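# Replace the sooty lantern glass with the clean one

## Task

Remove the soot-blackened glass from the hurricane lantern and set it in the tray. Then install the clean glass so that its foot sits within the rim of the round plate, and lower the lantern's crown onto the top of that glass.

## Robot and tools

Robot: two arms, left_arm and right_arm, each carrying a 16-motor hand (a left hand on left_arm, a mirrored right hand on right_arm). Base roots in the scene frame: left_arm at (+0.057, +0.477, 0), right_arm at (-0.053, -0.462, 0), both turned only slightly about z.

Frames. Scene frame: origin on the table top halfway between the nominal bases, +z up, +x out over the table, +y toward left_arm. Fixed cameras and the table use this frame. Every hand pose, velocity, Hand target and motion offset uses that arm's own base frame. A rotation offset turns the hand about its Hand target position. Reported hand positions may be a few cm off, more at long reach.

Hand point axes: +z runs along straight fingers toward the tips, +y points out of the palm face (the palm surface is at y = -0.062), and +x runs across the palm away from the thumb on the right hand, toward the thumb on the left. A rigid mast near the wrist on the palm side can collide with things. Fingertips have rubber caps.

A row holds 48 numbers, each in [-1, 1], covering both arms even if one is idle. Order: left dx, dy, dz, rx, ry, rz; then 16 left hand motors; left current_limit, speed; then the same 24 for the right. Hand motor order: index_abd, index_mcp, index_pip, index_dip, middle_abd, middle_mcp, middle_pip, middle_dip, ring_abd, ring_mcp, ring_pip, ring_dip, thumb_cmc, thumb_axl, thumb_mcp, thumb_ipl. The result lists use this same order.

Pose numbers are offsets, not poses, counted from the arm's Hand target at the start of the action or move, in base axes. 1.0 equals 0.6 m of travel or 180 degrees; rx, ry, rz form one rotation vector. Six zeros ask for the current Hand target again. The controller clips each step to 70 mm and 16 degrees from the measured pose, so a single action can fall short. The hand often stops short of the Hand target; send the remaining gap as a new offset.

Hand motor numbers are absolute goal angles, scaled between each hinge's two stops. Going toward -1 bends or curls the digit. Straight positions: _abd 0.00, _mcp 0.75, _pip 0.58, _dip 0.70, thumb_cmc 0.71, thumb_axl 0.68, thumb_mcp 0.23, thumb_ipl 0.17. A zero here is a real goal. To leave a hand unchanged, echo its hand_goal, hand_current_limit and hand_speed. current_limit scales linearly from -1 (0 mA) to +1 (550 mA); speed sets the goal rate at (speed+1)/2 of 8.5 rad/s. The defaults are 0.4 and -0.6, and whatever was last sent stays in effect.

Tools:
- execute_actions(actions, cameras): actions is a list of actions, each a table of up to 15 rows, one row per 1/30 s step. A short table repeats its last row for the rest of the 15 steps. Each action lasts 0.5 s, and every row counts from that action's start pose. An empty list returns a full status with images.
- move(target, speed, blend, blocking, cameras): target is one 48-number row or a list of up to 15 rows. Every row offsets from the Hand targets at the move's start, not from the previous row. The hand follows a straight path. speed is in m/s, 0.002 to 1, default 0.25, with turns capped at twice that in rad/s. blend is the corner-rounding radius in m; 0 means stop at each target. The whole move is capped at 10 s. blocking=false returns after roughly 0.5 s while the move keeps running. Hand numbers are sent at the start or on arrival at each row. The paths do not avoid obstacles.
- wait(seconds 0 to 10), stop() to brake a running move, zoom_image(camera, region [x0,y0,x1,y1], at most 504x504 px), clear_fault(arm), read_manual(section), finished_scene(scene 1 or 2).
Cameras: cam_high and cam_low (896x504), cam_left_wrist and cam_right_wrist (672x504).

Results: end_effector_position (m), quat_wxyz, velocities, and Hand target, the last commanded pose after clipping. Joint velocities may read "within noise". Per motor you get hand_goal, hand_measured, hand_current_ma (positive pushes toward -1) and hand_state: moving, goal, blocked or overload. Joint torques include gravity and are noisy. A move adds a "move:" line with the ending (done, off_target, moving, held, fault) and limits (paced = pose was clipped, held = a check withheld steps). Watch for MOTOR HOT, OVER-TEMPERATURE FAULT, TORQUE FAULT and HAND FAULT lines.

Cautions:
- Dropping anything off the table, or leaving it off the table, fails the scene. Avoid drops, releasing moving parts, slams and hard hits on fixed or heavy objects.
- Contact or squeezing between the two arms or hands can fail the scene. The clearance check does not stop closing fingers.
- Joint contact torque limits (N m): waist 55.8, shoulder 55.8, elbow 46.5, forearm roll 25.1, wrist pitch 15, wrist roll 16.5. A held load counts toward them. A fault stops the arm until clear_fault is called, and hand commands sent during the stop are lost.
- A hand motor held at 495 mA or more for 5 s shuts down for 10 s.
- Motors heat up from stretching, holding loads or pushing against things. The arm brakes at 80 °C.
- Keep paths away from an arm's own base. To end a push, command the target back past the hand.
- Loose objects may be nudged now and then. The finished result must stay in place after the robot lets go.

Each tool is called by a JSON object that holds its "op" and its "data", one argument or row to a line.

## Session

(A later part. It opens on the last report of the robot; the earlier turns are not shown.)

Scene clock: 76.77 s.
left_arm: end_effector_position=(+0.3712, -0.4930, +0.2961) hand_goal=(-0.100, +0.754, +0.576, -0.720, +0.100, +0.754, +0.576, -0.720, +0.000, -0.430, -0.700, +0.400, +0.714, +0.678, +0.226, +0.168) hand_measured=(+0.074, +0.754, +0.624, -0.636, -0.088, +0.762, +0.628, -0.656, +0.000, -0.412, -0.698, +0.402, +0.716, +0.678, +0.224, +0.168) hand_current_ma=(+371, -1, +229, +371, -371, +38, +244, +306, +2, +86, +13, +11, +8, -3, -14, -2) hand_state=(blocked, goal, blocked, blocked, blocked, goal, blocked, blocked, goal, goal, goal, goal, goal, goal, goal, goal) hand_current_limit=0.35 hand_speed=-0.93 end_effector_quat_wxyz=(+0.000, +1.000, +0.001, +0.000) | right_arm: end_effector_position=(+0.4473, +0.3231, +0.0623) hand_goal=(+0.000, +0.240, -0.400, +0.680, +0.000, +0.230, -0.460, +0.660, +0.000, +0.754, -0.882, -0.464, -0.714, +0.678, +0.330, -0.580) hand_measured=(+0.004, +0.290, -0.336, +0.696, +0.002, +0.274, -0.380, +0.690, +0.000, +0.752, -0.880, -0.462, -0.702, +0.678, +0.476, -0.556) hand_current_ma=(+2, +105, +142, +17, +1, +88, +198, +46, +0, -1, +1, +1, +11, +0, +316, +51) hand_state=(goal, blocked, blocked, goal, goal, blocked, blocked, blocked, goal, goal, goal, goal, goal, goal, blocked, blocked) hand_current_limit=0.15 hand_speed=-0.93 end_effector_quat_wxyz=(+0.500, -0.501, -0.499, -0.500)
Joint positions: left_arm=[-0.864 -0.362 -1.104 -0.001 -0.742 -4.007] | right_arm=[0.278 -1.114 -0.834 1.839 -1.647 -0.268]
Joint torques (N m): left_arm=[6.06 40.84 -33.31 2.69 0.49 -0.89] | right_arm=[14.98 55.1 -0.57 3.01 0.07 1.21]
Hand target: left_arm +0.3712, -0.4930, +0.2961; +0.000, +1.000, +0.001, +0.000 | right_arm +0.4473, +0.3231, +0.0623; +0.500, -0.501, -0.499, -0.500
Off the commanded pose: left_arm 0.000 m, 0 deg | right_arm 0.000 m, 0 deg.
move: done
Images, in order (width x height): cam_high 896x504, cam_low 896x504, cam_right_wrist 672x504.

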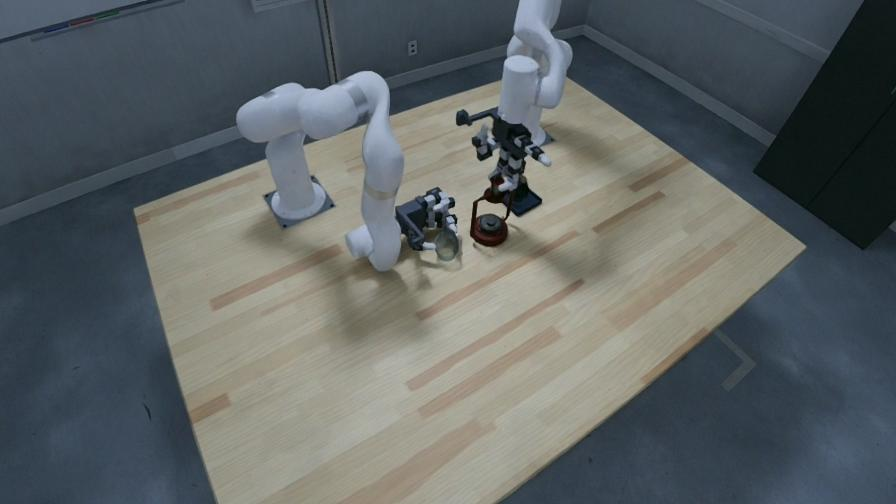

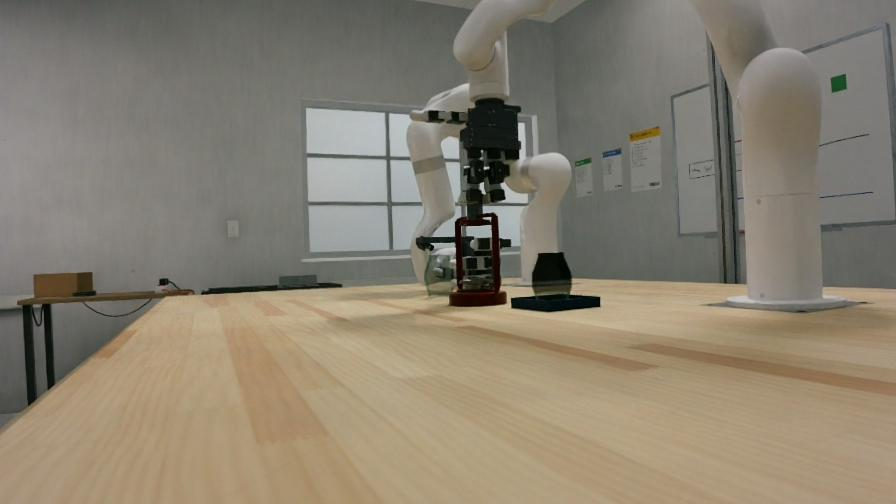

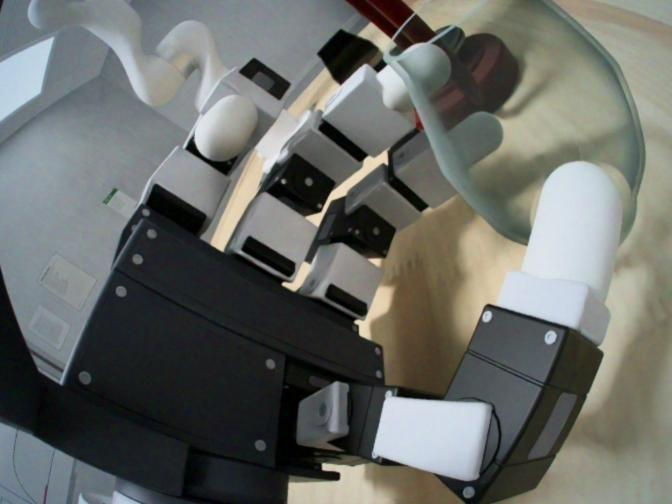

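{"op": "move", "data": {
  "target": [
    [0,0,0,0,0,0,-0.1,0.754,0.576,-0.72,0.1,0.754,0.576,-0.72,0,-0.43,-0.7,0.4,0.714,0.678,0.226,0.168,0.35,-0.93,0,0,0.0962,0,0,0,0,0.24,-0.40,0.68,0,0.23,-0.46,0.66,0,0.754,-0.883,-0.464,-0.714,0.678,0.33,-0.58,0.15,-0.93],
    [0,0,0,0,0,0,-0.1,0.754,0.576,-0.72,0.1,0.754,0.576,-0.72,0,-0.43,-0.7,0.4,0.714,0.678,0.226,0.168,0.35,-0.93,-0.0788,0.0198,0.0962,0,0,0,0,0.24,-0.40,0.68,0,0.23,-0.46,0.66,0,0.754,-0.883,-0.464,-0.714,0.678,0.33,-0.58,0.15,-0.93],
    [0,0,0,0,0,0,-0.1,0.754,0.576,-0.72,0.1,0.754,0.576,-0.72,0,-0.43,-0.7,0.4,0.714,0.678,0.226,0.168,0.35,-0.93,-0.1372,0.1282,0.0962,0,0,0,0,0.24,-0.40,0.68,0,0.23,-0.46,0.66,0,0.754,-0.883,-0.464,-0.714,0.678,0.33,-0.58,0.15,-0.93],
    [0,0,0,0,0,0,-0.1,0.754,0.576,-0.72,0.1,0.754,0.576,-0.72,0,-0.43,-0.7,0.4,0.714,0.678,0.226,0.168,0.35,-0.93,-0.1455,0.2868,0.0895,0,0,0,0,0.24,-0.40,0.68,0,0.23,-0.46,0.66,0,0.754,-0.883,-0.464,-0.714,0.678,0.33,-0.58,0.15,-0.93]
  ],
  "speed": [0.05,0.07,0.07,0.07],
  "blend": [0.01,0.01,0.01,0],
  "cameras": ["cam_low","cam_right_wrist","cam_high"]
}}

{"op": "zoom_image", "data": {
  "camera": "cam_high",
  "region": [440, 160, 540, 260]
}}

{"op": "zoom_image", "data": {
  "camera": "cam_low",
  "region": [440, 200, 550, 310]
}}

Scene clock: 81.93 s.
left_arm: end_effector_position=(+0.3712, -0.4930, +0.2961) hand_goal=(-0.100, +0.754, +0.576, -0.720, +0.100, +0.754, +0.576, -0.720, +0.000, -0.430, -0.700, +0.400, +0.714, +0.678, +0.226, +0.168) hand_measured=(+0.074, +0.754, +0.624, -0.636, -0.088, +0.762, +0.628, -0.656, +0.000, -0.412, -0.698, +0.402, +0.716, +0.678, +0.224, +0.168) hand_current_ma=(+371, -1, +229, +371, -371, +38, +244, +306, +2, +86, +13, +11, +8, -3, -14, -2) hand_state=(blocked, goal, blocked, blocked, blocked, goal, blocked, blocked, goal, goal, goal, goal, goal, goal, goal, goal) hand_current_limit=0.35 hand_speed=-0.93 end_effector_quat_wxyz=(+0.000, +1.000, +0.001, +0.000) | right_arm: end_effector_position=(+0.3600, +0.4952, +0.1160) hand_goal=(+0.000, +0.240, -0.400, +0.680, +0.000, +0.230, -0.460, +0.660, +0.000, +0.754, -0.882, -0.464, -0.714, +0.678, +0.330, -0.580) hand_measured=(+0.004, +0.290, -0.336, +0.696, +0.002, +0.274, -0.380, +0.690, +0.000, +0.752, -0.880, -0.462, -0.702, +0.678, +0.476, -0.556) hand_current_ma=(+2, +105, +142, +17, +1, +88, +197, +46, +0, -1, +1, +1, +12, +0, +316, +52) hand_state=(goal, blocked, blocked, goal, goal, blocked, blocked, blocked, goal, goal, goal, goal, goal, goal, blocked, blocked) hand_current_limit=0.15 hand_speed=-0.93 end_effector_quat_wxyz=(+0.500, -0.501, -0.499, -0.500)
Joint positions: left_arm=[-0.864 -0.362 -1.104 -0.001 -0.742 -4.007] | right_arm=[0.786 -0.968 -0.78 2.349 -1.704 -0.132]
Joint torques (N m): left_arm=[6.17 40.67 -33.32 2.85 0.45 -0.94] | right_arm=[17.48 22.34 -9.51 3.06 0.11 1.25]
Hand target: left_arm +0.3712, -0.4930, +0.2961; +0.000, +1.000, +0.001, +0.000 | right_arm +0.3600, +0.4952, +0.1160; +0.500, -0.501, -0.499, -0.500
Off the commanded pose: left_arm 0.000 m, 0 deg | right_arm 0.000 m, 0 deg.
move: done
Images, in order (width x height): cam_high 896x504, cam_low 896x504, cam_right_wrist 672x504.

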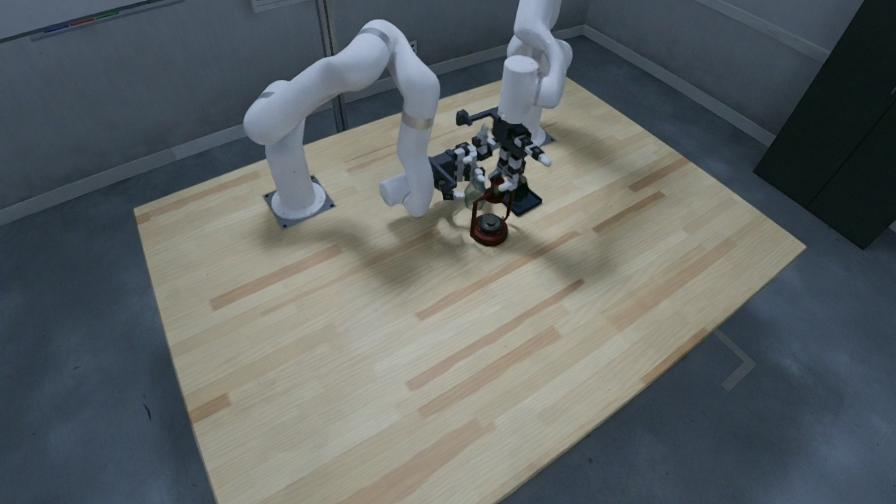

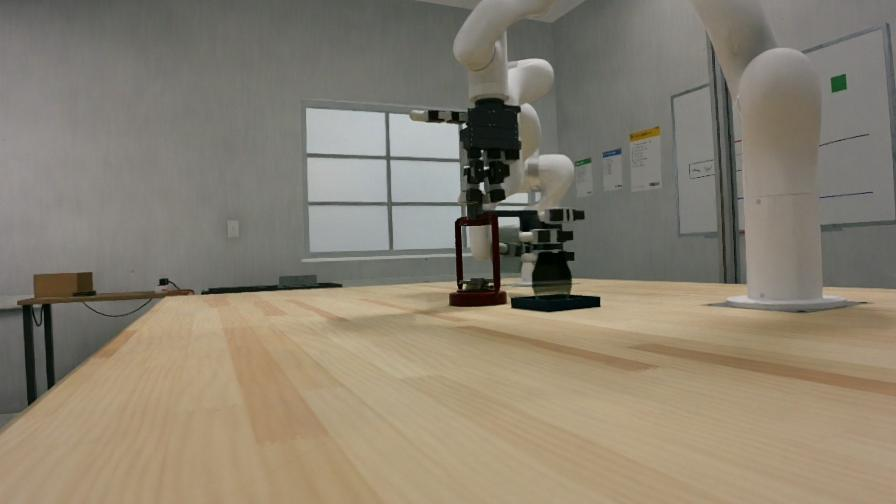

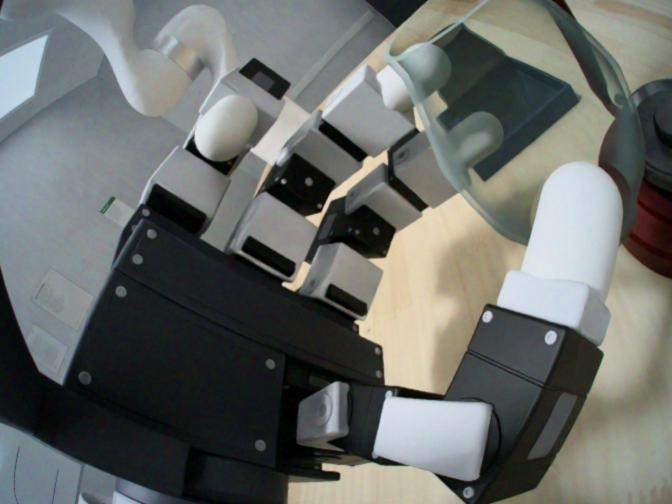

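Scaled by 5.040 from the camera's 896x504 image, which has a finer 1280x720 frame.

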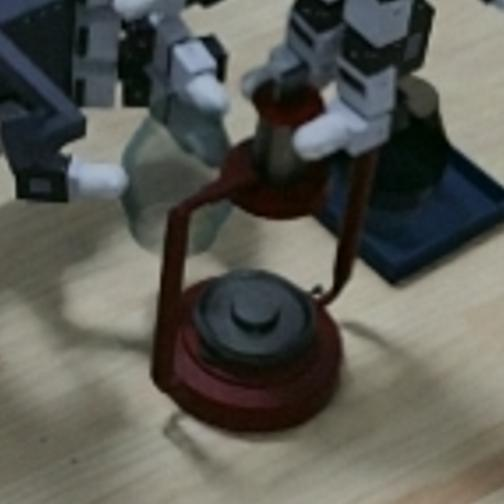

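Scaled by 4.582 from the camera's 896x504 image, which has a finer 1280x720 frame.

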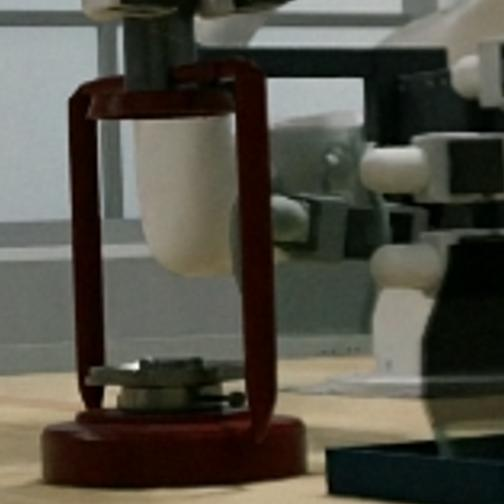

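{"op": "move", "data": {
  "target": [
    [0,0,0,0,0,0,-0.1,0.754,0.576,-0.72,0.1,0.754,0.576,-0.72,0,-0.43,-0.7,0.4,0.714,0.678,0.226,0.168,0.35,-0.93,0,0.0047,-0.0067,0,0,0,0,0.24,-0.40,0.68,0,0.23,-0.46,0.66,0,0.754,-0.883,-0.464,-0.714,0.678,0.33,-0.58,0.15,-0.93],
    [0,0,0,0,0,0,-0.1,0.754,0.576,-0.72,0.1,0.754,0.576,-0.72,0,-0.43,-0.7,0.4,0.714,0.678,0.226,0.168,0.35,-0.93,0.06,0.0047,-0.0067,0,0,0,0,0.24,-0.40,0.68,0,0.23,-0.46,0.66,0,0.754,-0.883,-0.464,-0.714,0.678,0.33,-0.58,0.15,-0.93]
  ],
  "speed": 0.03,
  "cameras": ["cam_low","cam_right_wrist","cam_high"]
}}

{"op": "zoom_image", "data": {
  "camera": "cam_high",
  "region": [460, 170, 540, 250]
}}

{"op": "zoom_image", "data": {
  "camera": "cam_low",
  "region": [450, 210, 550, 310]
}}

Scene clock: 84.37 s.
left_arm: end_effector_position=(+0.3712, -0.4930, +0.2961) hand_goal=(-0.100, +0.754, +0.576, -0.720, +0.100, +0.754, +0.576, -0.720, +0.000, -0.430, -0.700, +0.400, +0.714, +0.678, +0.226, +0.168) hand_measured=(+0.074, +0.754, +0.624, -0.636, -0.088, +0.762, +0.628, -0.656, +0.000, -0.412, -0.698, +0.402, +0.716, +0.678, +0.224, +0.168) hand_current_ma=(+371, -1, +229, +371, -371, +38, +244, +306, +2, +86, +13, +11, +8, -3, -14, -2) hand_state=(blocked, goal, blocked, blocked, blocked, goal, blocked, blocked, goal, goal, goal, goal, goal, goal, goal, goal) hand_current_limit=0.35 hand_speed=-0.93 end_effector_quat_wxyz=(+0.000, +1.000, +0.001, +0.000) | right_arm: end_effector_position=(+0.3960, +0.4980, +0.1120) hand_goal=(+0.000, +0.240, -0.400, +0.680, +0.000, +0.230, -0.460, +0.660, +0.000, +0.754, -0.882, -0.464, -0.714, +0.678, +0.330, -0.580) hand_measured=(+0.004, +0.290, -0.336, +0.696, +0.002, +0.274, -0.380, +0.690, +0.000, +0.752, -0.880, -0.462, -0.702, +0.678, +0.476, -0.556) hand_current_ma=(+2, +105, +142, +17, +1, +88, +197, +46, +0, -1, +1, +1, +12, +0, +316, +52) hand_state=(goal, blocked, blocked, goal, goal, blocked, blocked, blocked, goal, goal, goal, goal, goal, goal, blocked, blocked) hand_current_limit=0.15 hand_speed=-0.93 end_effector_quat_wxyz=(+0.500, -0.501, -0.499, -0.500)
Joint positions: left_arm=[-0.864 -0.362 -1.104 -0.001 -0.742 -4.007] | right_arm=[0.73 -0.992 -0.856 2.297 -1.662 -0.101]
Joint torques (N m): left_arm=[5.92 41.19 -33.15 2.91 0.4 -0.89] | right_arm=[-18.4 24.76 -9.98 -2.49 0 1.14]
Hand target: left_arm +0.3712, -0.4930, +0.2961; +0.000, +1.000, +0.001, +0.000 | right_arm +0.3960, +0.4980, +0.1120; +0.500, -0.501, -0.499, -0.500
Off the commanded pose: left_arm 0.000 m, 0 deg | right_arm 0.000 m, 0 deg.
move: done
Images, in order (width x height): cam_high 896x504, cam_low 896x504, cam_right_wrist 672x504.

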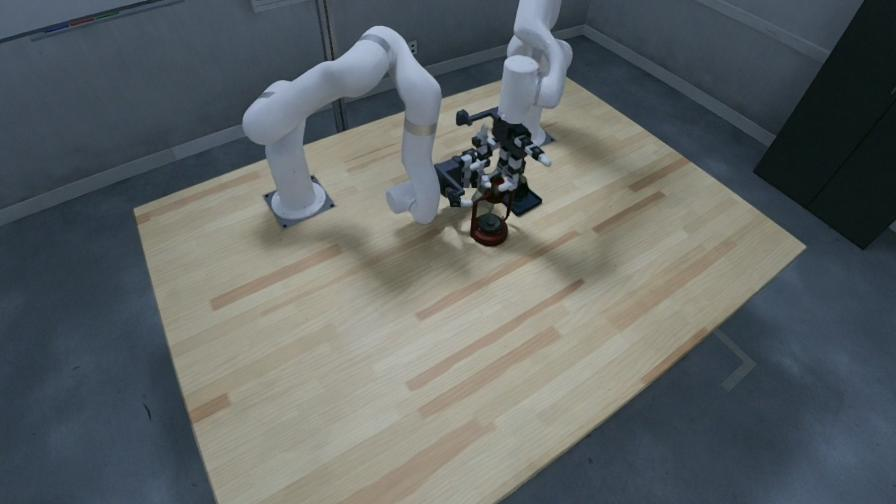

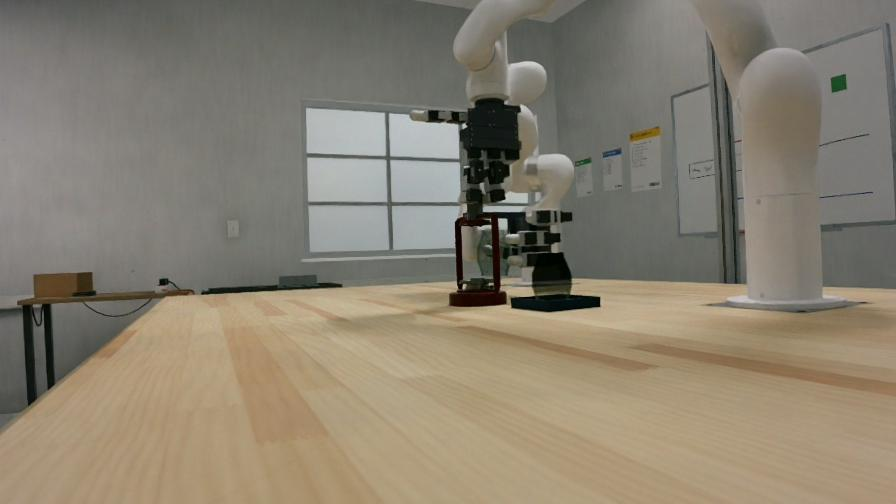

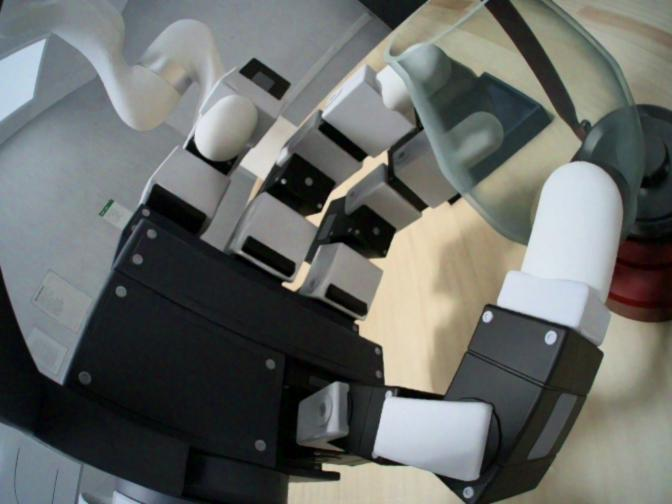

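Scaled by 6.300 from the camera's 896x504 image, which has a finer 1280x720 frame.

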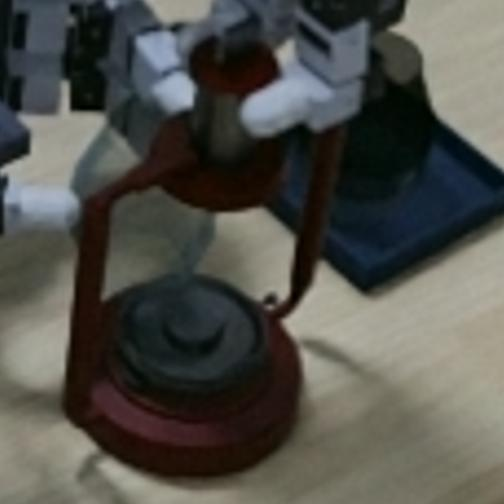

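Scaled by 5.040 from the camera's 896x504 image, which has a finer 1280x720 frame.

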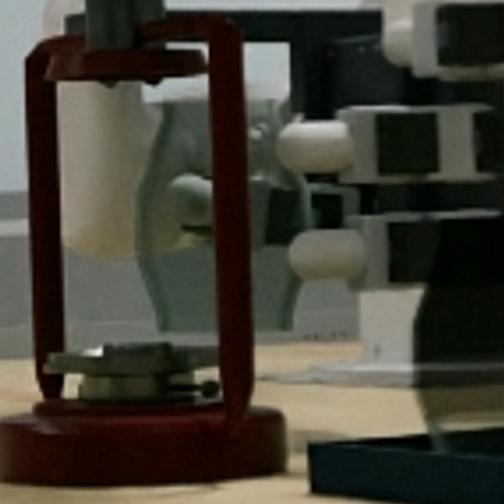

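{"op": "move", "data": {
  "target": [
    [0,0,0,0,0,0,-0.1,0.754,0.576,-0.72,0.1,0.754,0.576,-0.72,0,-0.43,-0.7,0.4,0.714,0.678,0.226,0.168,0.35,-0.93,0.035,0,0,0,0,0,0,0.24,-0.40,0.68,0,0.23,-0.46,0.66,0,0.754,-0.883,-0.464,-0.714,0.678,0.33,-0.58,0.15,-0.93]
  ],
  "speed": 0.02,
  "cameras": ["cam_low","cam_right_wrist","cam_high"]
}}

{"op": "zoom_image", "data": {
  "camera": "cam_high",
  "region": [460, 170, 540, 250]
}}

{"op": "zoom_image", "data": {
  "camera": "cam_low",
  "region": [450, 210, 550, 310]
}}

Scene clock: 85.87 s.
left_arm: end_effector_position=(+0.3712, -0.4930, +0.2961) hand_goal=(-0.100, +0.754, +0.576, -0.720, +0.100, +0.754, +0.576, -0.720, +0.000, -0.430, -0.700, +0.400, +0.714, +0.678, +0.226, +0.168) hand_measured=(+0.074, +0.754, +0.624, -0.636, -0.088, +0.762, +0.628, -0.656, +0.000, -0.412, -0.698, +0.402, +0.716, +0.678, +0.224, +0.168) hand_current_ma=(+371, -1, +229, +371, -371, +38, +244, +306, +2, +86, +13, +11, +8, -3, -14, -2) hand_state=(blocked, goal, blocked, blocked, blocked, goal, blocked, blocked, goal, goal, goal, goal, goal, goal, goal, goal) hand_current_limit=0.35 hand_speed=-0.93 end_effector_quat_wxyz=(+0.000, +1.000, +0.001, +0.000) | right_arm: end_effector_position=(+0.4170, +0.4980, +0.1120) hand_goal=(+0.000, +0.240, -0.400, +0.680, +0.000, +0.230, -0.460, +0.660, +0.000, +0.754, -0.882, -0.464, -0.714, +0.678, +0.330, -0.580) hand_measured=(+0.004, +0.290, -0.336, +0.696, +0.002, +0.274, -0.380, +0.690, +0.000, +0.752, -0.880, -0.462, -0.702, +0.678, +0.476, -0.556) hand_current_ma=(+2, +105, +142, +17, +1, +88, +197, +46, +0, -1, +1, +1, +12, +0, +316, +52) hand_state=(goal, blocked, blocked, goal, goal, blocked, blocked, blocked, goal, goal, goal, goal, goal, goal, blocked, blocked) hand_current_limit=0.15 hand_speed=-0.93 end_effector_quat_wxyz=(+0.500, -0.501, -0.499, -0.500)
Joint positions: left_arm=[-0.864 -0.362 -1.104 -0.001 -0.742 -4.007] | right_arm=[0.698 -1.002 -0.896 2.267 -1.639 -0.079]
Joint torques (N m): left_arm=[5.85 41.21 -32.95 2.83 0.43 -0.89] | right_arm=[-17.78 24.5 -10.29 -3.01 0.06 1.27]
Hand target: left_arm +0.3712, -0.4930, +0.2961; +0.000, +1.000, +0.001, +0.000 | right_arm +0.4170, +0.4980, +0.1120; +0.500, -0.501, -0.499, -0.500
Off the commanded pose: left_arm 0.000 m, 0 deg | right_arm 0.000 m, 0 deg.
move: done
Images, in order (width x height): cam_high 896x504, cam_low 896x504, cam_right_wrist 672x504.

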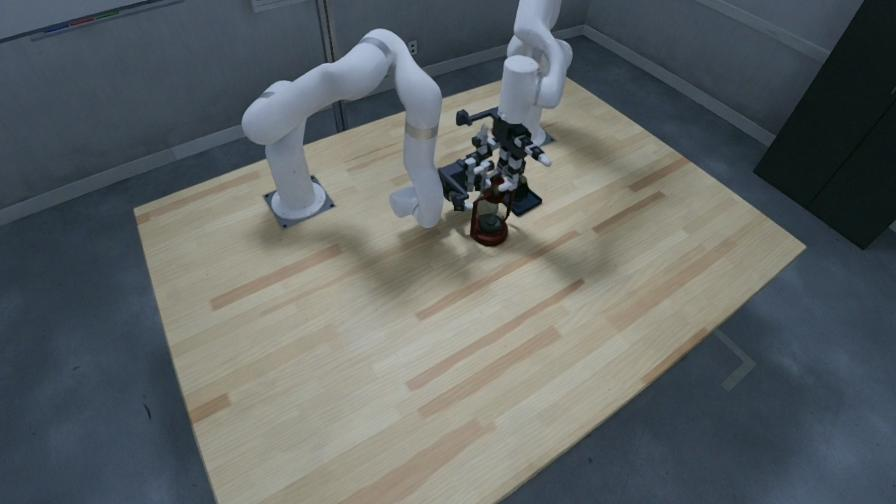

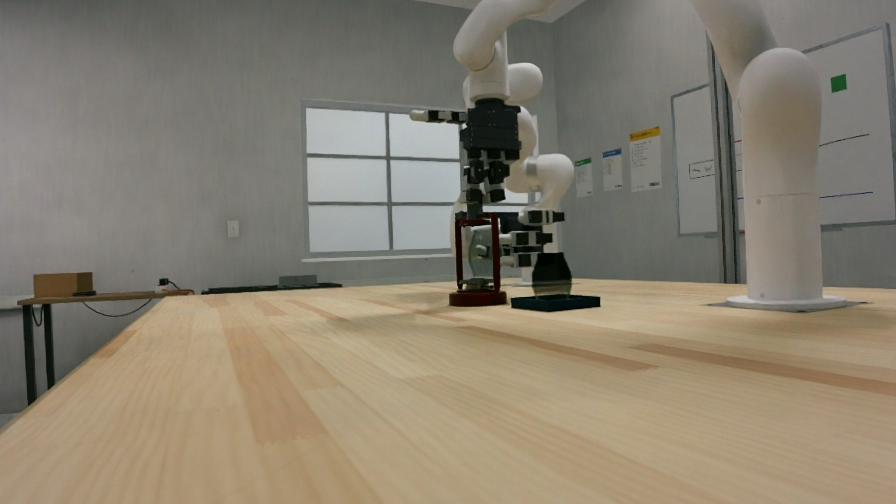

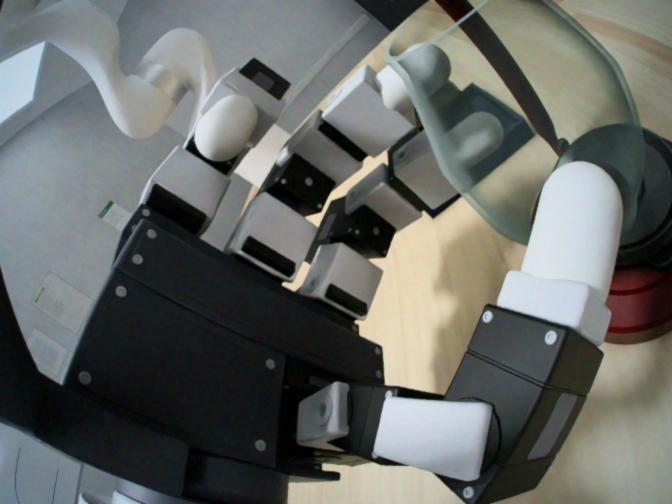

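Scaled by 6.300 from the camera's 896x504 image, which has a finer 1280x720 frame.

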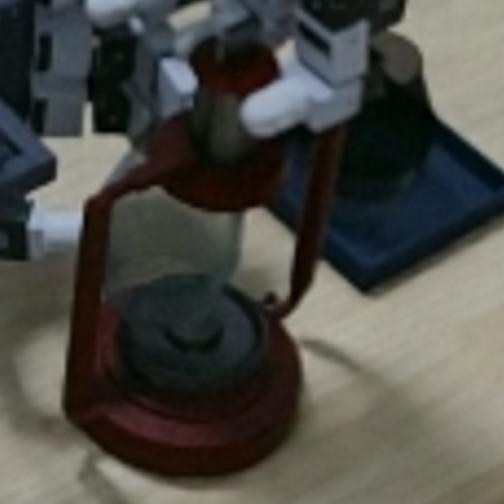

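Scaled by 5.040 from the camera's 896x504 image, which has a finer 1280x720 frame.

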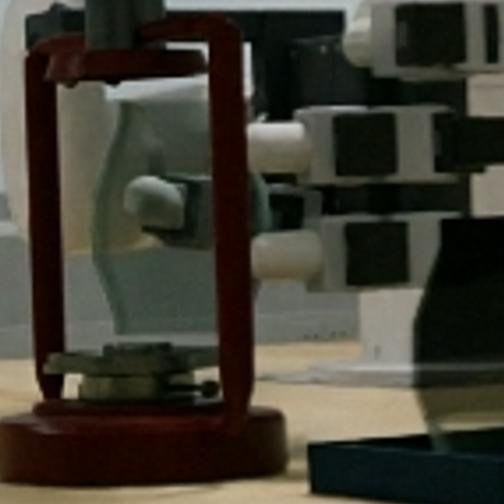

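{"op": "zoom_image", "data": {
  "camera": "cam_low",
  "region": [450, 205, 510, 245]
}}

{"op": "zoom_image", "data": {
  "camera": "cam_low",
  "region": [450, 260, 510, 310]
}}

{"op": "zoom_image", "data": {
  "camera": "cam_high",
  "region": [465, 170, 515, 220]
}}

Scaled by 8.400 from the camera's 896x504 image, which has a finer 1280x720 frame.

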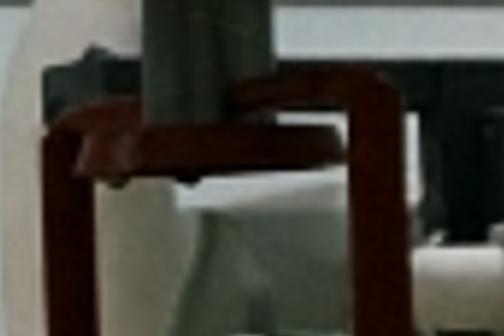

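Scaled by 8.400 from the camera's 896x504 image, which has a finer 1280x720 frame.

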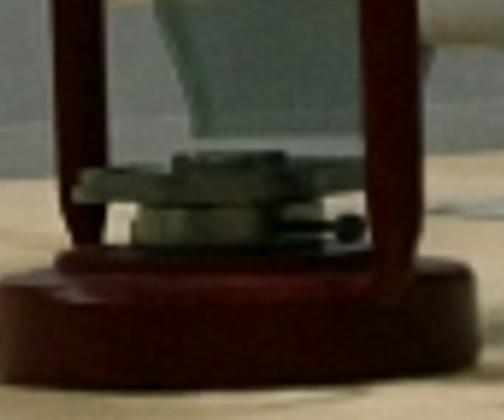

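Scaled by 10.080 from the camera's 896x504 image, which has a finer 1280x720 frame.

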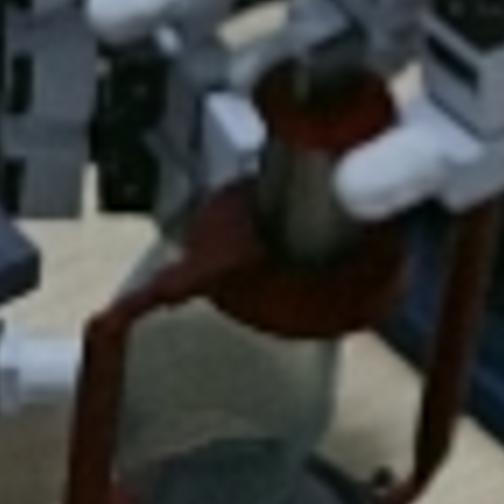

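{"op": "move", "data": {
  "target": [
    [0,0,0,0,0,0,-0.1,0.754,0.576,-0.72,0.1,0.754,0.576,-0.72,0,-0.43,-0.7,0.4,0.714,0.678,0.226,0.168,0.35,-0.93,0.027,0,0,0,0,0,0,0.24,-0.40,0.68,0,0.23,-0.46,0.66,0,0.754,-0.883,-0.464,-0.714,0.678,0.33,-0.58,0.15,-0.93]
  ],
  "speed": 0.02,
  "cameras": ["cam_low","cam_high"]
}}

{"op": "zoom_image", "data": {
  "camera": "cam_high",
  "region": [460, 190, 520, 250]
}}

{"op": "zoom_image", "data": {
  "camera": "cam_low",
  "region": [445, 210, 545, 310]
}}

Scene clock: 87.27 s.
left_arm: end_effector_position=(+0.3712, -0.4930, +0.2961) hand_goal=(-0.100, +0.754, +0.576, -0.720, +0.100, +0.754, +0.576, -0.720, +0.000, -0.430, -0.700, +0.400, +0.714, +0.678, +0.226, +0.168) hand_measured=(+0.074, +0.754, +0.624, -0.636, -0.088, +0.762, +0.628, -0.656, +0.000, -0.412, -0.698, +0.402, +0.716, +0.678, +0.224, +0.168) hand_current_ma=(+371, -1, +229, +371, -371, +38, +244, +306, +2, +86, +13, +11, +8, -3, -14, -2) hand_state=(blocked, goal, blocked, blocked, blocked, goal, blocked, blocked, goal, goal, goal, goal, goal, goal, goal, goal) hand_current_limit=0.35 hand_speed=-0.93 end_effector_quat_wxyz=(+0.000, +1.000, +0.001, +0.000) | right_arm: end_effector_position=(+0.4332, +0.4980, +0.1120) hand_goal=(+0.000, +0.240, -0.400, +0.680, +0.000, +0.230, -0.460, +0.660, +0.000, +0.754, -0.882, -0.464, -0.714, +0.678, +0.330, -0.580) hand_measured=(+0.004, +0.290, -0.336, +0.696, +0.002, +0.274, -0.380, +0.690, +0.000, +0.752, -0.880, -0.462, -0.702, +0.678, +0.476, -0.556) hand_current_ma=(+2, +105, +142, +17, +1, +88, +197, +46, +0, -1, +1, +1, +12, +0, +316, +52) hand_state=(goal, blocked, blocked, goal, goal, blocked, blocked, blocked, goal, goal, goal, goal, goal, goal, blocked, blocked) hand_current_limit=0.15 hand_speed=-0.93 end_effector_quat_wxyz=(+0.500, -0.501, -0.499, -0.500)
Joint positions: left_arm=[-0.864 -0.362 -1.104 -0.001 -0.742 -4.007] | right_arm=[0.674 -1.01 -0.929 2.245 -1.621 -0.062]
Joint torques (N m): left_arm=[5.86 39.77 -32.97 2.77 0.45 -0.88] | right_arm=[-18.36 24.45 -10.73 -3.24 0.13 1.14]
Hand target: left_arm +0.3712, -0.4930, +0.2961; +0.000, +1.000, +0.001, +0.000 | right_arm +0.4332, +0.4980, +0.1120; +0.500, -0.501, -0.499, -0.500
Off the commanded pose: left_arm 0.000 m, 0 deg | right_arm 0.000 m, 0 deg.
move: done
Images, in order (width x height): cam_high 896x504, cam_low 896x504.

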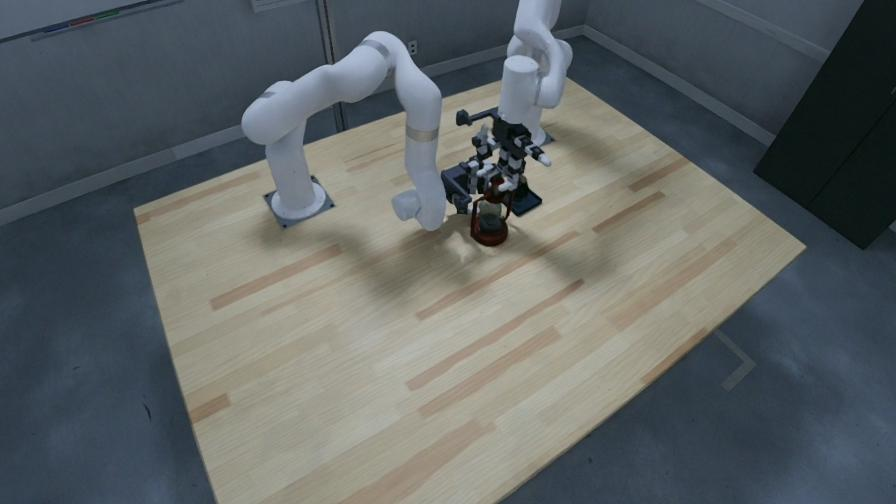

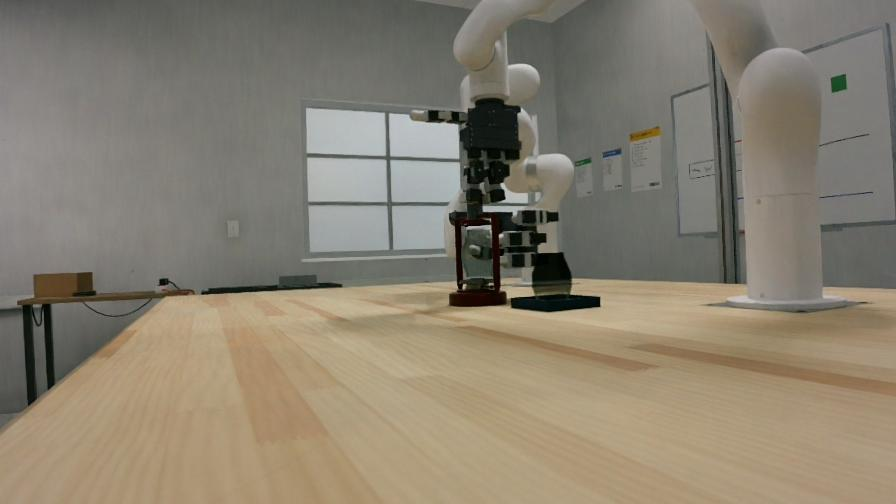

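Scaled by 8.400 from the camera's 896x504 image, which has a finer 1280x720 frame.

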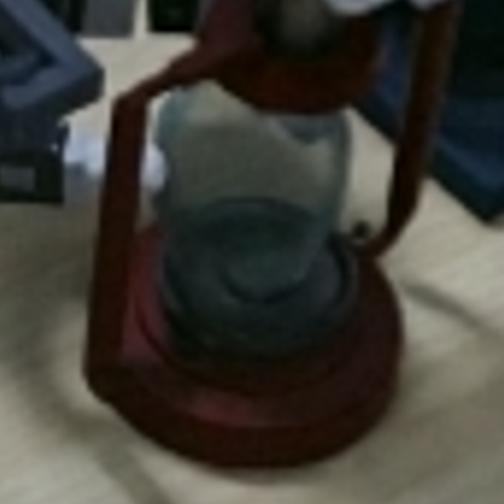

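Scaled by 5.040 from the camera's 896x504 image, which has a finer 1280x720 frame.

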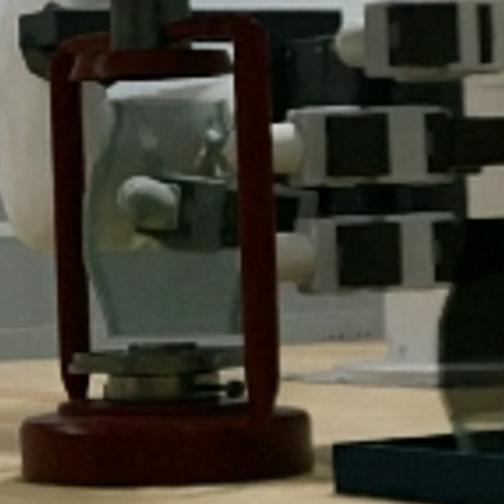

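{"op": "move", "data": {
  "target": [
    [0,0,0,0,0,0,-0.1,0.754,0.576,-0.72,0.1,0.754,0.576,-0.72,0,-0.43,-0.7,0.4,0.714,0.678,0.226,0.168,0.35,-0.93,0.0095,0,0,0,0,0,0,0.24,-0.40,0.68,0,0.23,-0.46,0.66,0,0.754,-0.883,-0.464,-0.714,0.678,0.33,-0.58,0.15,-0.93]
  ],
  "speed": 0.02,
  "cameras": ["cam_low","cam_high","cam_right_wrist"]
}}

{"op": "zoom_image", "data": {
  "camera": "cam_high",
  "region": [460, 190, 520, 250]
}}

{"op": "zoom_image", "data": {
  "camera": "cam_low",
  "region": [450, 260, 510, 310]
}}

{"op": "zoom_image", "data": {
  "camera": "cam_low",
  "region": [450, 215, 510, 265]
}}

Scene clock: 88.17 s.
left_arm: end_effector_position=(+0.3712, -0.4930, +0.2961) hand_goal=(-0.100, +0.754, +0.576, -0.720, +0.100, +0.754, +0.576, -0.720, +0.000, -0.430, -0.700, +0.400, +0.714, +0.678, +0.226, +0.168) hand_measured=(+0.074, +0.754, +0.624, -0.636, -0.088, +0.762, +0.628, -0.656, +0.000, -0.412, -0.698, +0.402, +0.716, +0.678, +0.224, +0.168) hand_current_ma=(+371, -1, +229, +371, -371, +38, +244, +306, +2, +86, +13, +11, +8, -3, -14, -2) hand_state=(blocked, goal, blocked, blocked, blocked, goal, blocked, blocked, goal, goal, goal, goal, goal, goal, goal, goal) hand_current_limit=0.35 hand_speed=-0.93 end_effector_quat_wxyz=(+0.000, +1.000, +0.001, +0.000) | right_arm: end_effector_position=(+0.4389, +0.4980, +0.1120) hand_goal=(+0.000, +0.240, -0.400, +0.680, +0.000, +0.230, -0.460, +0.660, +0.000, +0.754, -0.882, -0.464, -0.714, +0.678, +0.330, -0.580) hand_measured=(+0.004, +0.290, -0.336, +0.696, +0.002, +0.274, -0.380, +0.690, +0.000, +0.752, -0.880, -0.462, -0.702, +0.678, +0.476, -0.556) hand_current_ma=(+2, +105, +142, +17, +1, +88, +197, +46, +0, -1, +1, +1, +12, +0, +316, +52) hand_state=(goal, blocked, blocked, goal, goal, blocked, blocked, blocked, goal, goal, goal, goal, goal, goal, blocked, blocked) hand_current_limit=0.15 hand_speed=-0.93 end_effector_quat_wxyz=(+0.500, -0.501, -0.499, -0.500)
Joint positions: left_arm=[-0.864 -0.362 -1.104 -0.001 -0.742 -4.007] | right_arm=[0.666 -1.013 -0.941 2.237 -1.616 -0.055]
Joint torques (N m): left_arm=[6.08 40.29 -33.09 2.91 0.39 -0.9] | right_arm=[-16.94 25.19 -11.66 -2.93 -0.04 1.15]
Hand target: left_arm +0.3712, -0.4930, +0.2961; +0.000, +1.000, +0.001, +0.000 | right_arm +0.4389, +0.4980, +0.1120; +0.500, -0.501, -0.499, -0.500
Off the commanded pose: left_arm 0.000 m, 0 deg | right_arm 0.000 m, 0 deg.
move: done
Images, in order (width x height): cam_high 896x504, cam_low 896x504, cam_right_wrist 672x504.

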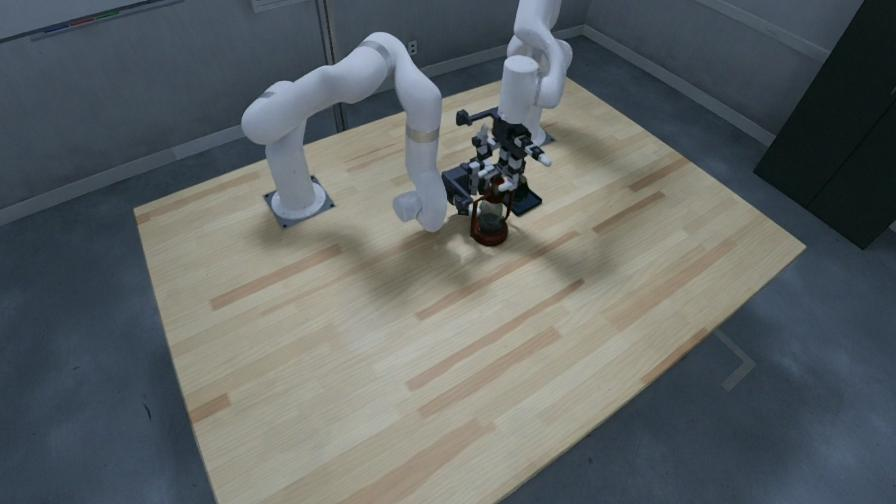

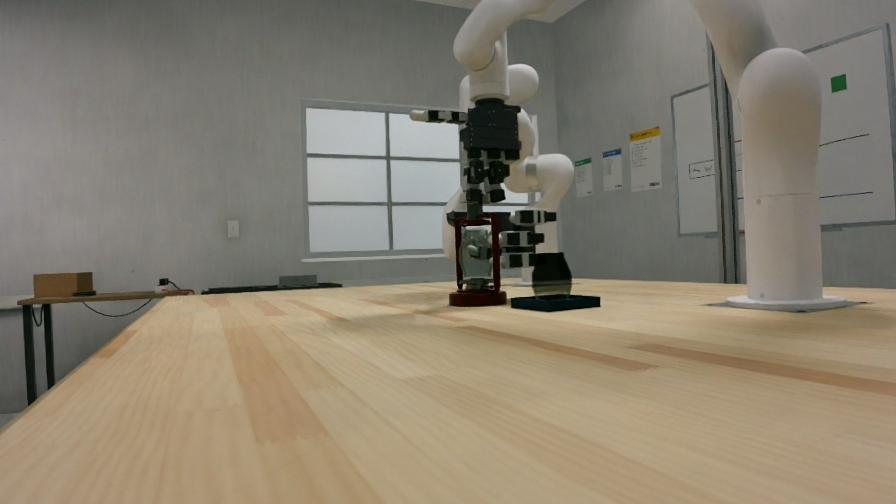

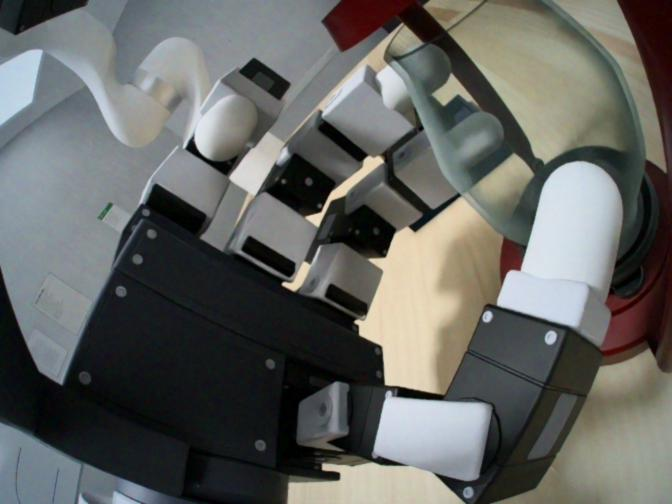

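Scaled by 8.400 from the camera's 896x504 image, which has a finer 1280x720 frame.

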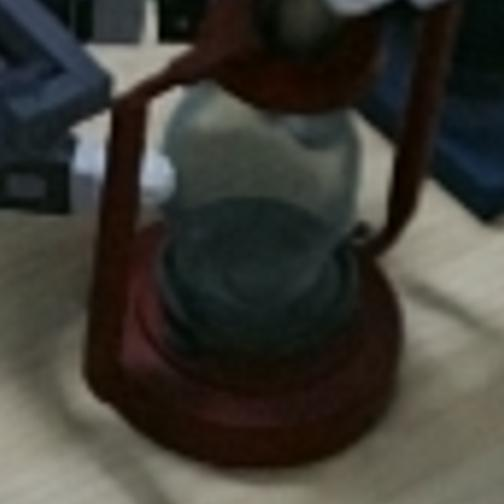

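Scaled by 8.400 from the camera's 896x504 image, which has a finer 1280x720 frame.

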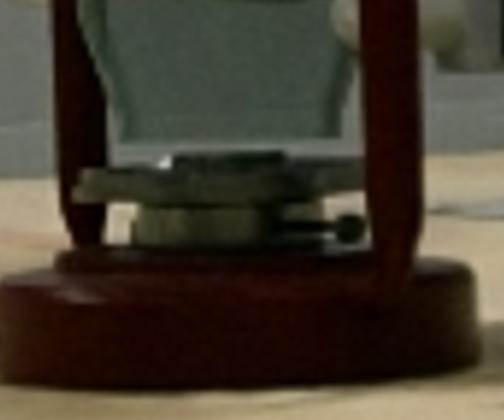

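Scaled by 8.400 from the camera's 896x504 image, which has a finer 1280x720 frame.

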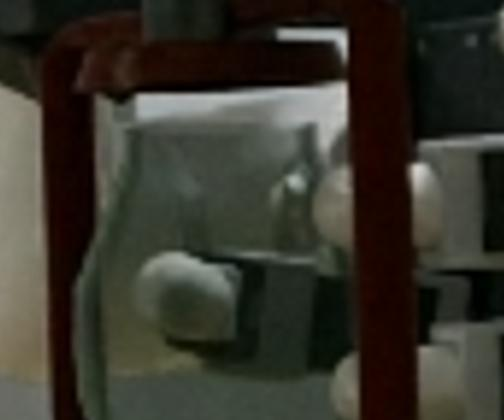

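{"op": "move", "data": {
  "target": [
    [0,0,0,0,0,0,-0.1,0.754,0.576,-0.72,0.1,0.754,0.576,-0.72,0,-0.43,-0.7,0.4,0.714,0.678,0.226,0.168,0.35,-0.93,0.0027,0,0,0,0,0,0,0.24,-0.40,0.68,0,0.23,-0.46,0.66,0,0.754,-0.883,-0.464,-0.714,0.678,0.33,-0.58,0.15,-0.93],
    [0,0,0,0,0,0,-0.1,0.754,0.576,-0.72,0.1,0.754,0.576,-0.72,0,-0.43,-0.7,0.4,0.714,0.678,0.226,0.168,0.35,-0.93,0.0027,0,-0.0067,0,0,0,0,0.24,-0.40,0.68,0,0.23,-0.46,0.66,0,0.754,-0.883,-0.464,-0.714,0.678,0.33,-0.58,0.15,-0.93]
  ],
  "speed": 0.01,
  "cameras": ["cam_low","cam_high"]
}}

{"op": "zoom_image", "data": {
  "camera": "cam_high",
  "region": [460, 190, 520, 250]
}}

{"op": "zoom_image", "data": {
  "camera": "cam_low",
  "region": [450, 260, 510, 310]
}}

Scene clock: 90.17 s.
left_arm: end_effector_position=(+0.3712, -0.4930, +0.2961) hand_goal=(-0.100, +0.754, +0.576, -0.720, +0.100, +0.754, +0.576, -0.720, +0.000, -0.430, -0.700, +0.400, +0.714, +0.678, +0.226, +0.168) hand_measured=(+0.074, +0.754, +0.624, -0.636, -0.088, +0.762, +0.628, -0.656, +0.000, -0.412, -0.698, +0.402, +0.716, +0.678, +0.224, +0.168) hand_current_ma=(+371, -1, +229, +371, -371, +38, +244, +306, +2, +86, +13, +11, +8, -3, -14, -2) hand_state=(blocked, goal, blocked, blocked, blocked, goal, blocked, blocked, goal, goal, goal, goal, goal, goal, goal, goal) hand_current_limit=0.35 hand_speed=-0.93 end_effector_quat_wxyz=(+0.000, +1.000, +0.001, +0.000) | right_arm: end_effector_position=(+0.4405, +0.4980, +0.1080) hand_goal=(+0.000, +0.240, -0.400, +0.680, +0.000, +0.230, -0.460, +0.660, +0.000, +0.754, -0.882, -0.464, -0.714, +0.678, +0.330, -0.580) hand_measured=(+0.004, +0.290, -0.336, +0.696, +0.002, +0.274, -0.380, +0.690, +0.000, +0.752, -0.880, -0.462, -0.702, +0.678, +0.476, -0.556) hand_current_ma=(+2, +105, +142, +17, +1, +88, +197, +46, +0, -1, +1, +1, +12, +0, +316, +52) hand_state=(goal, blocked, blocked, goal, goal, blocked, blocked, blocked, goal, goal, goal, goal, goal, goal, blocked, blocked) hand_current_limit=0.15 hand_speed=-0.93 end_effector_quat_wxyz=(+0.500, -0.501, -0.499, -0.500)
Joint positions: left_arm=[-0.864 -0.362 -1.104 -0.001 -0.742 -4.007] | right_arm=[0.664 -1.024 -0.95 2.235 -1.617 -0.057]
Joint torques (N m): left_arm=[4.76 40.23 -33.07 2.65 0.38 -0.88] | right_arm=[-17.87 25.95 -11.53 -2.66 -5.02 -1.93]
Hand target: left_arm +0.3712, -0.4930, +0.2961; +0.000, +1.000, +0.001, +0.000 | right_arm +0.4405, +0.4980, +0.1079; +0.500, -0.501, -0.499, -0.500
Off the commanded pose: left_arm 0.000 m, 0 deg | right_arm 0.000 m, 0 deg.
move: done
Images, in order (width x height): cam_high 896x504, cam_low 896x504.

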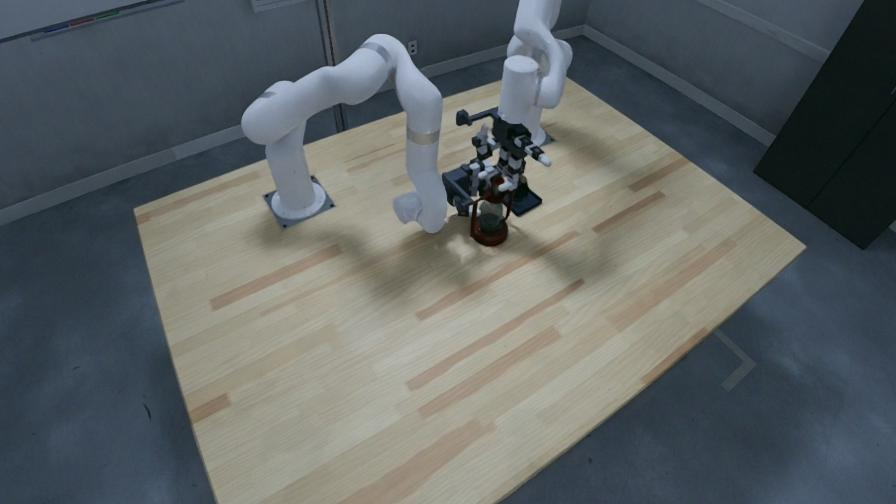

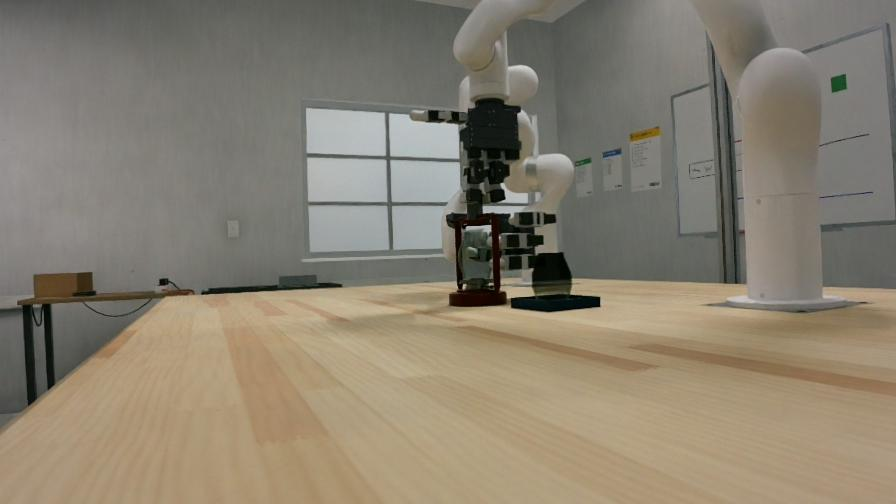

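Scaled by 8.400 from the camera's 896x504 image, which has a finer 1280x720 frame.

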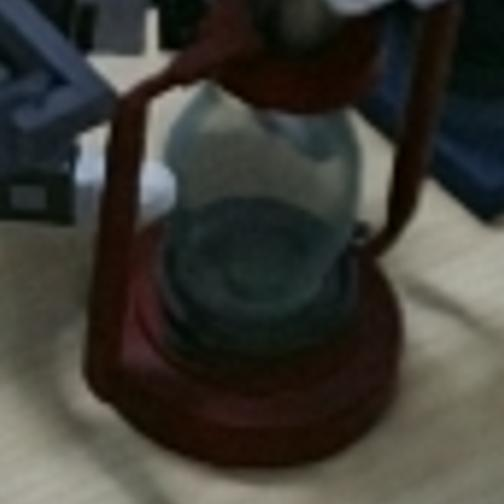

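Scaled by 8.400 from the camera's 896x504 image, which has a finer 1280x720 frame.

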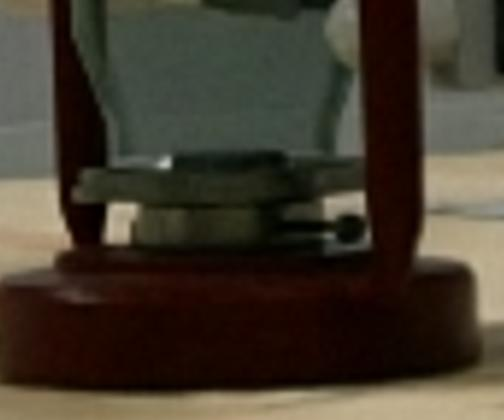

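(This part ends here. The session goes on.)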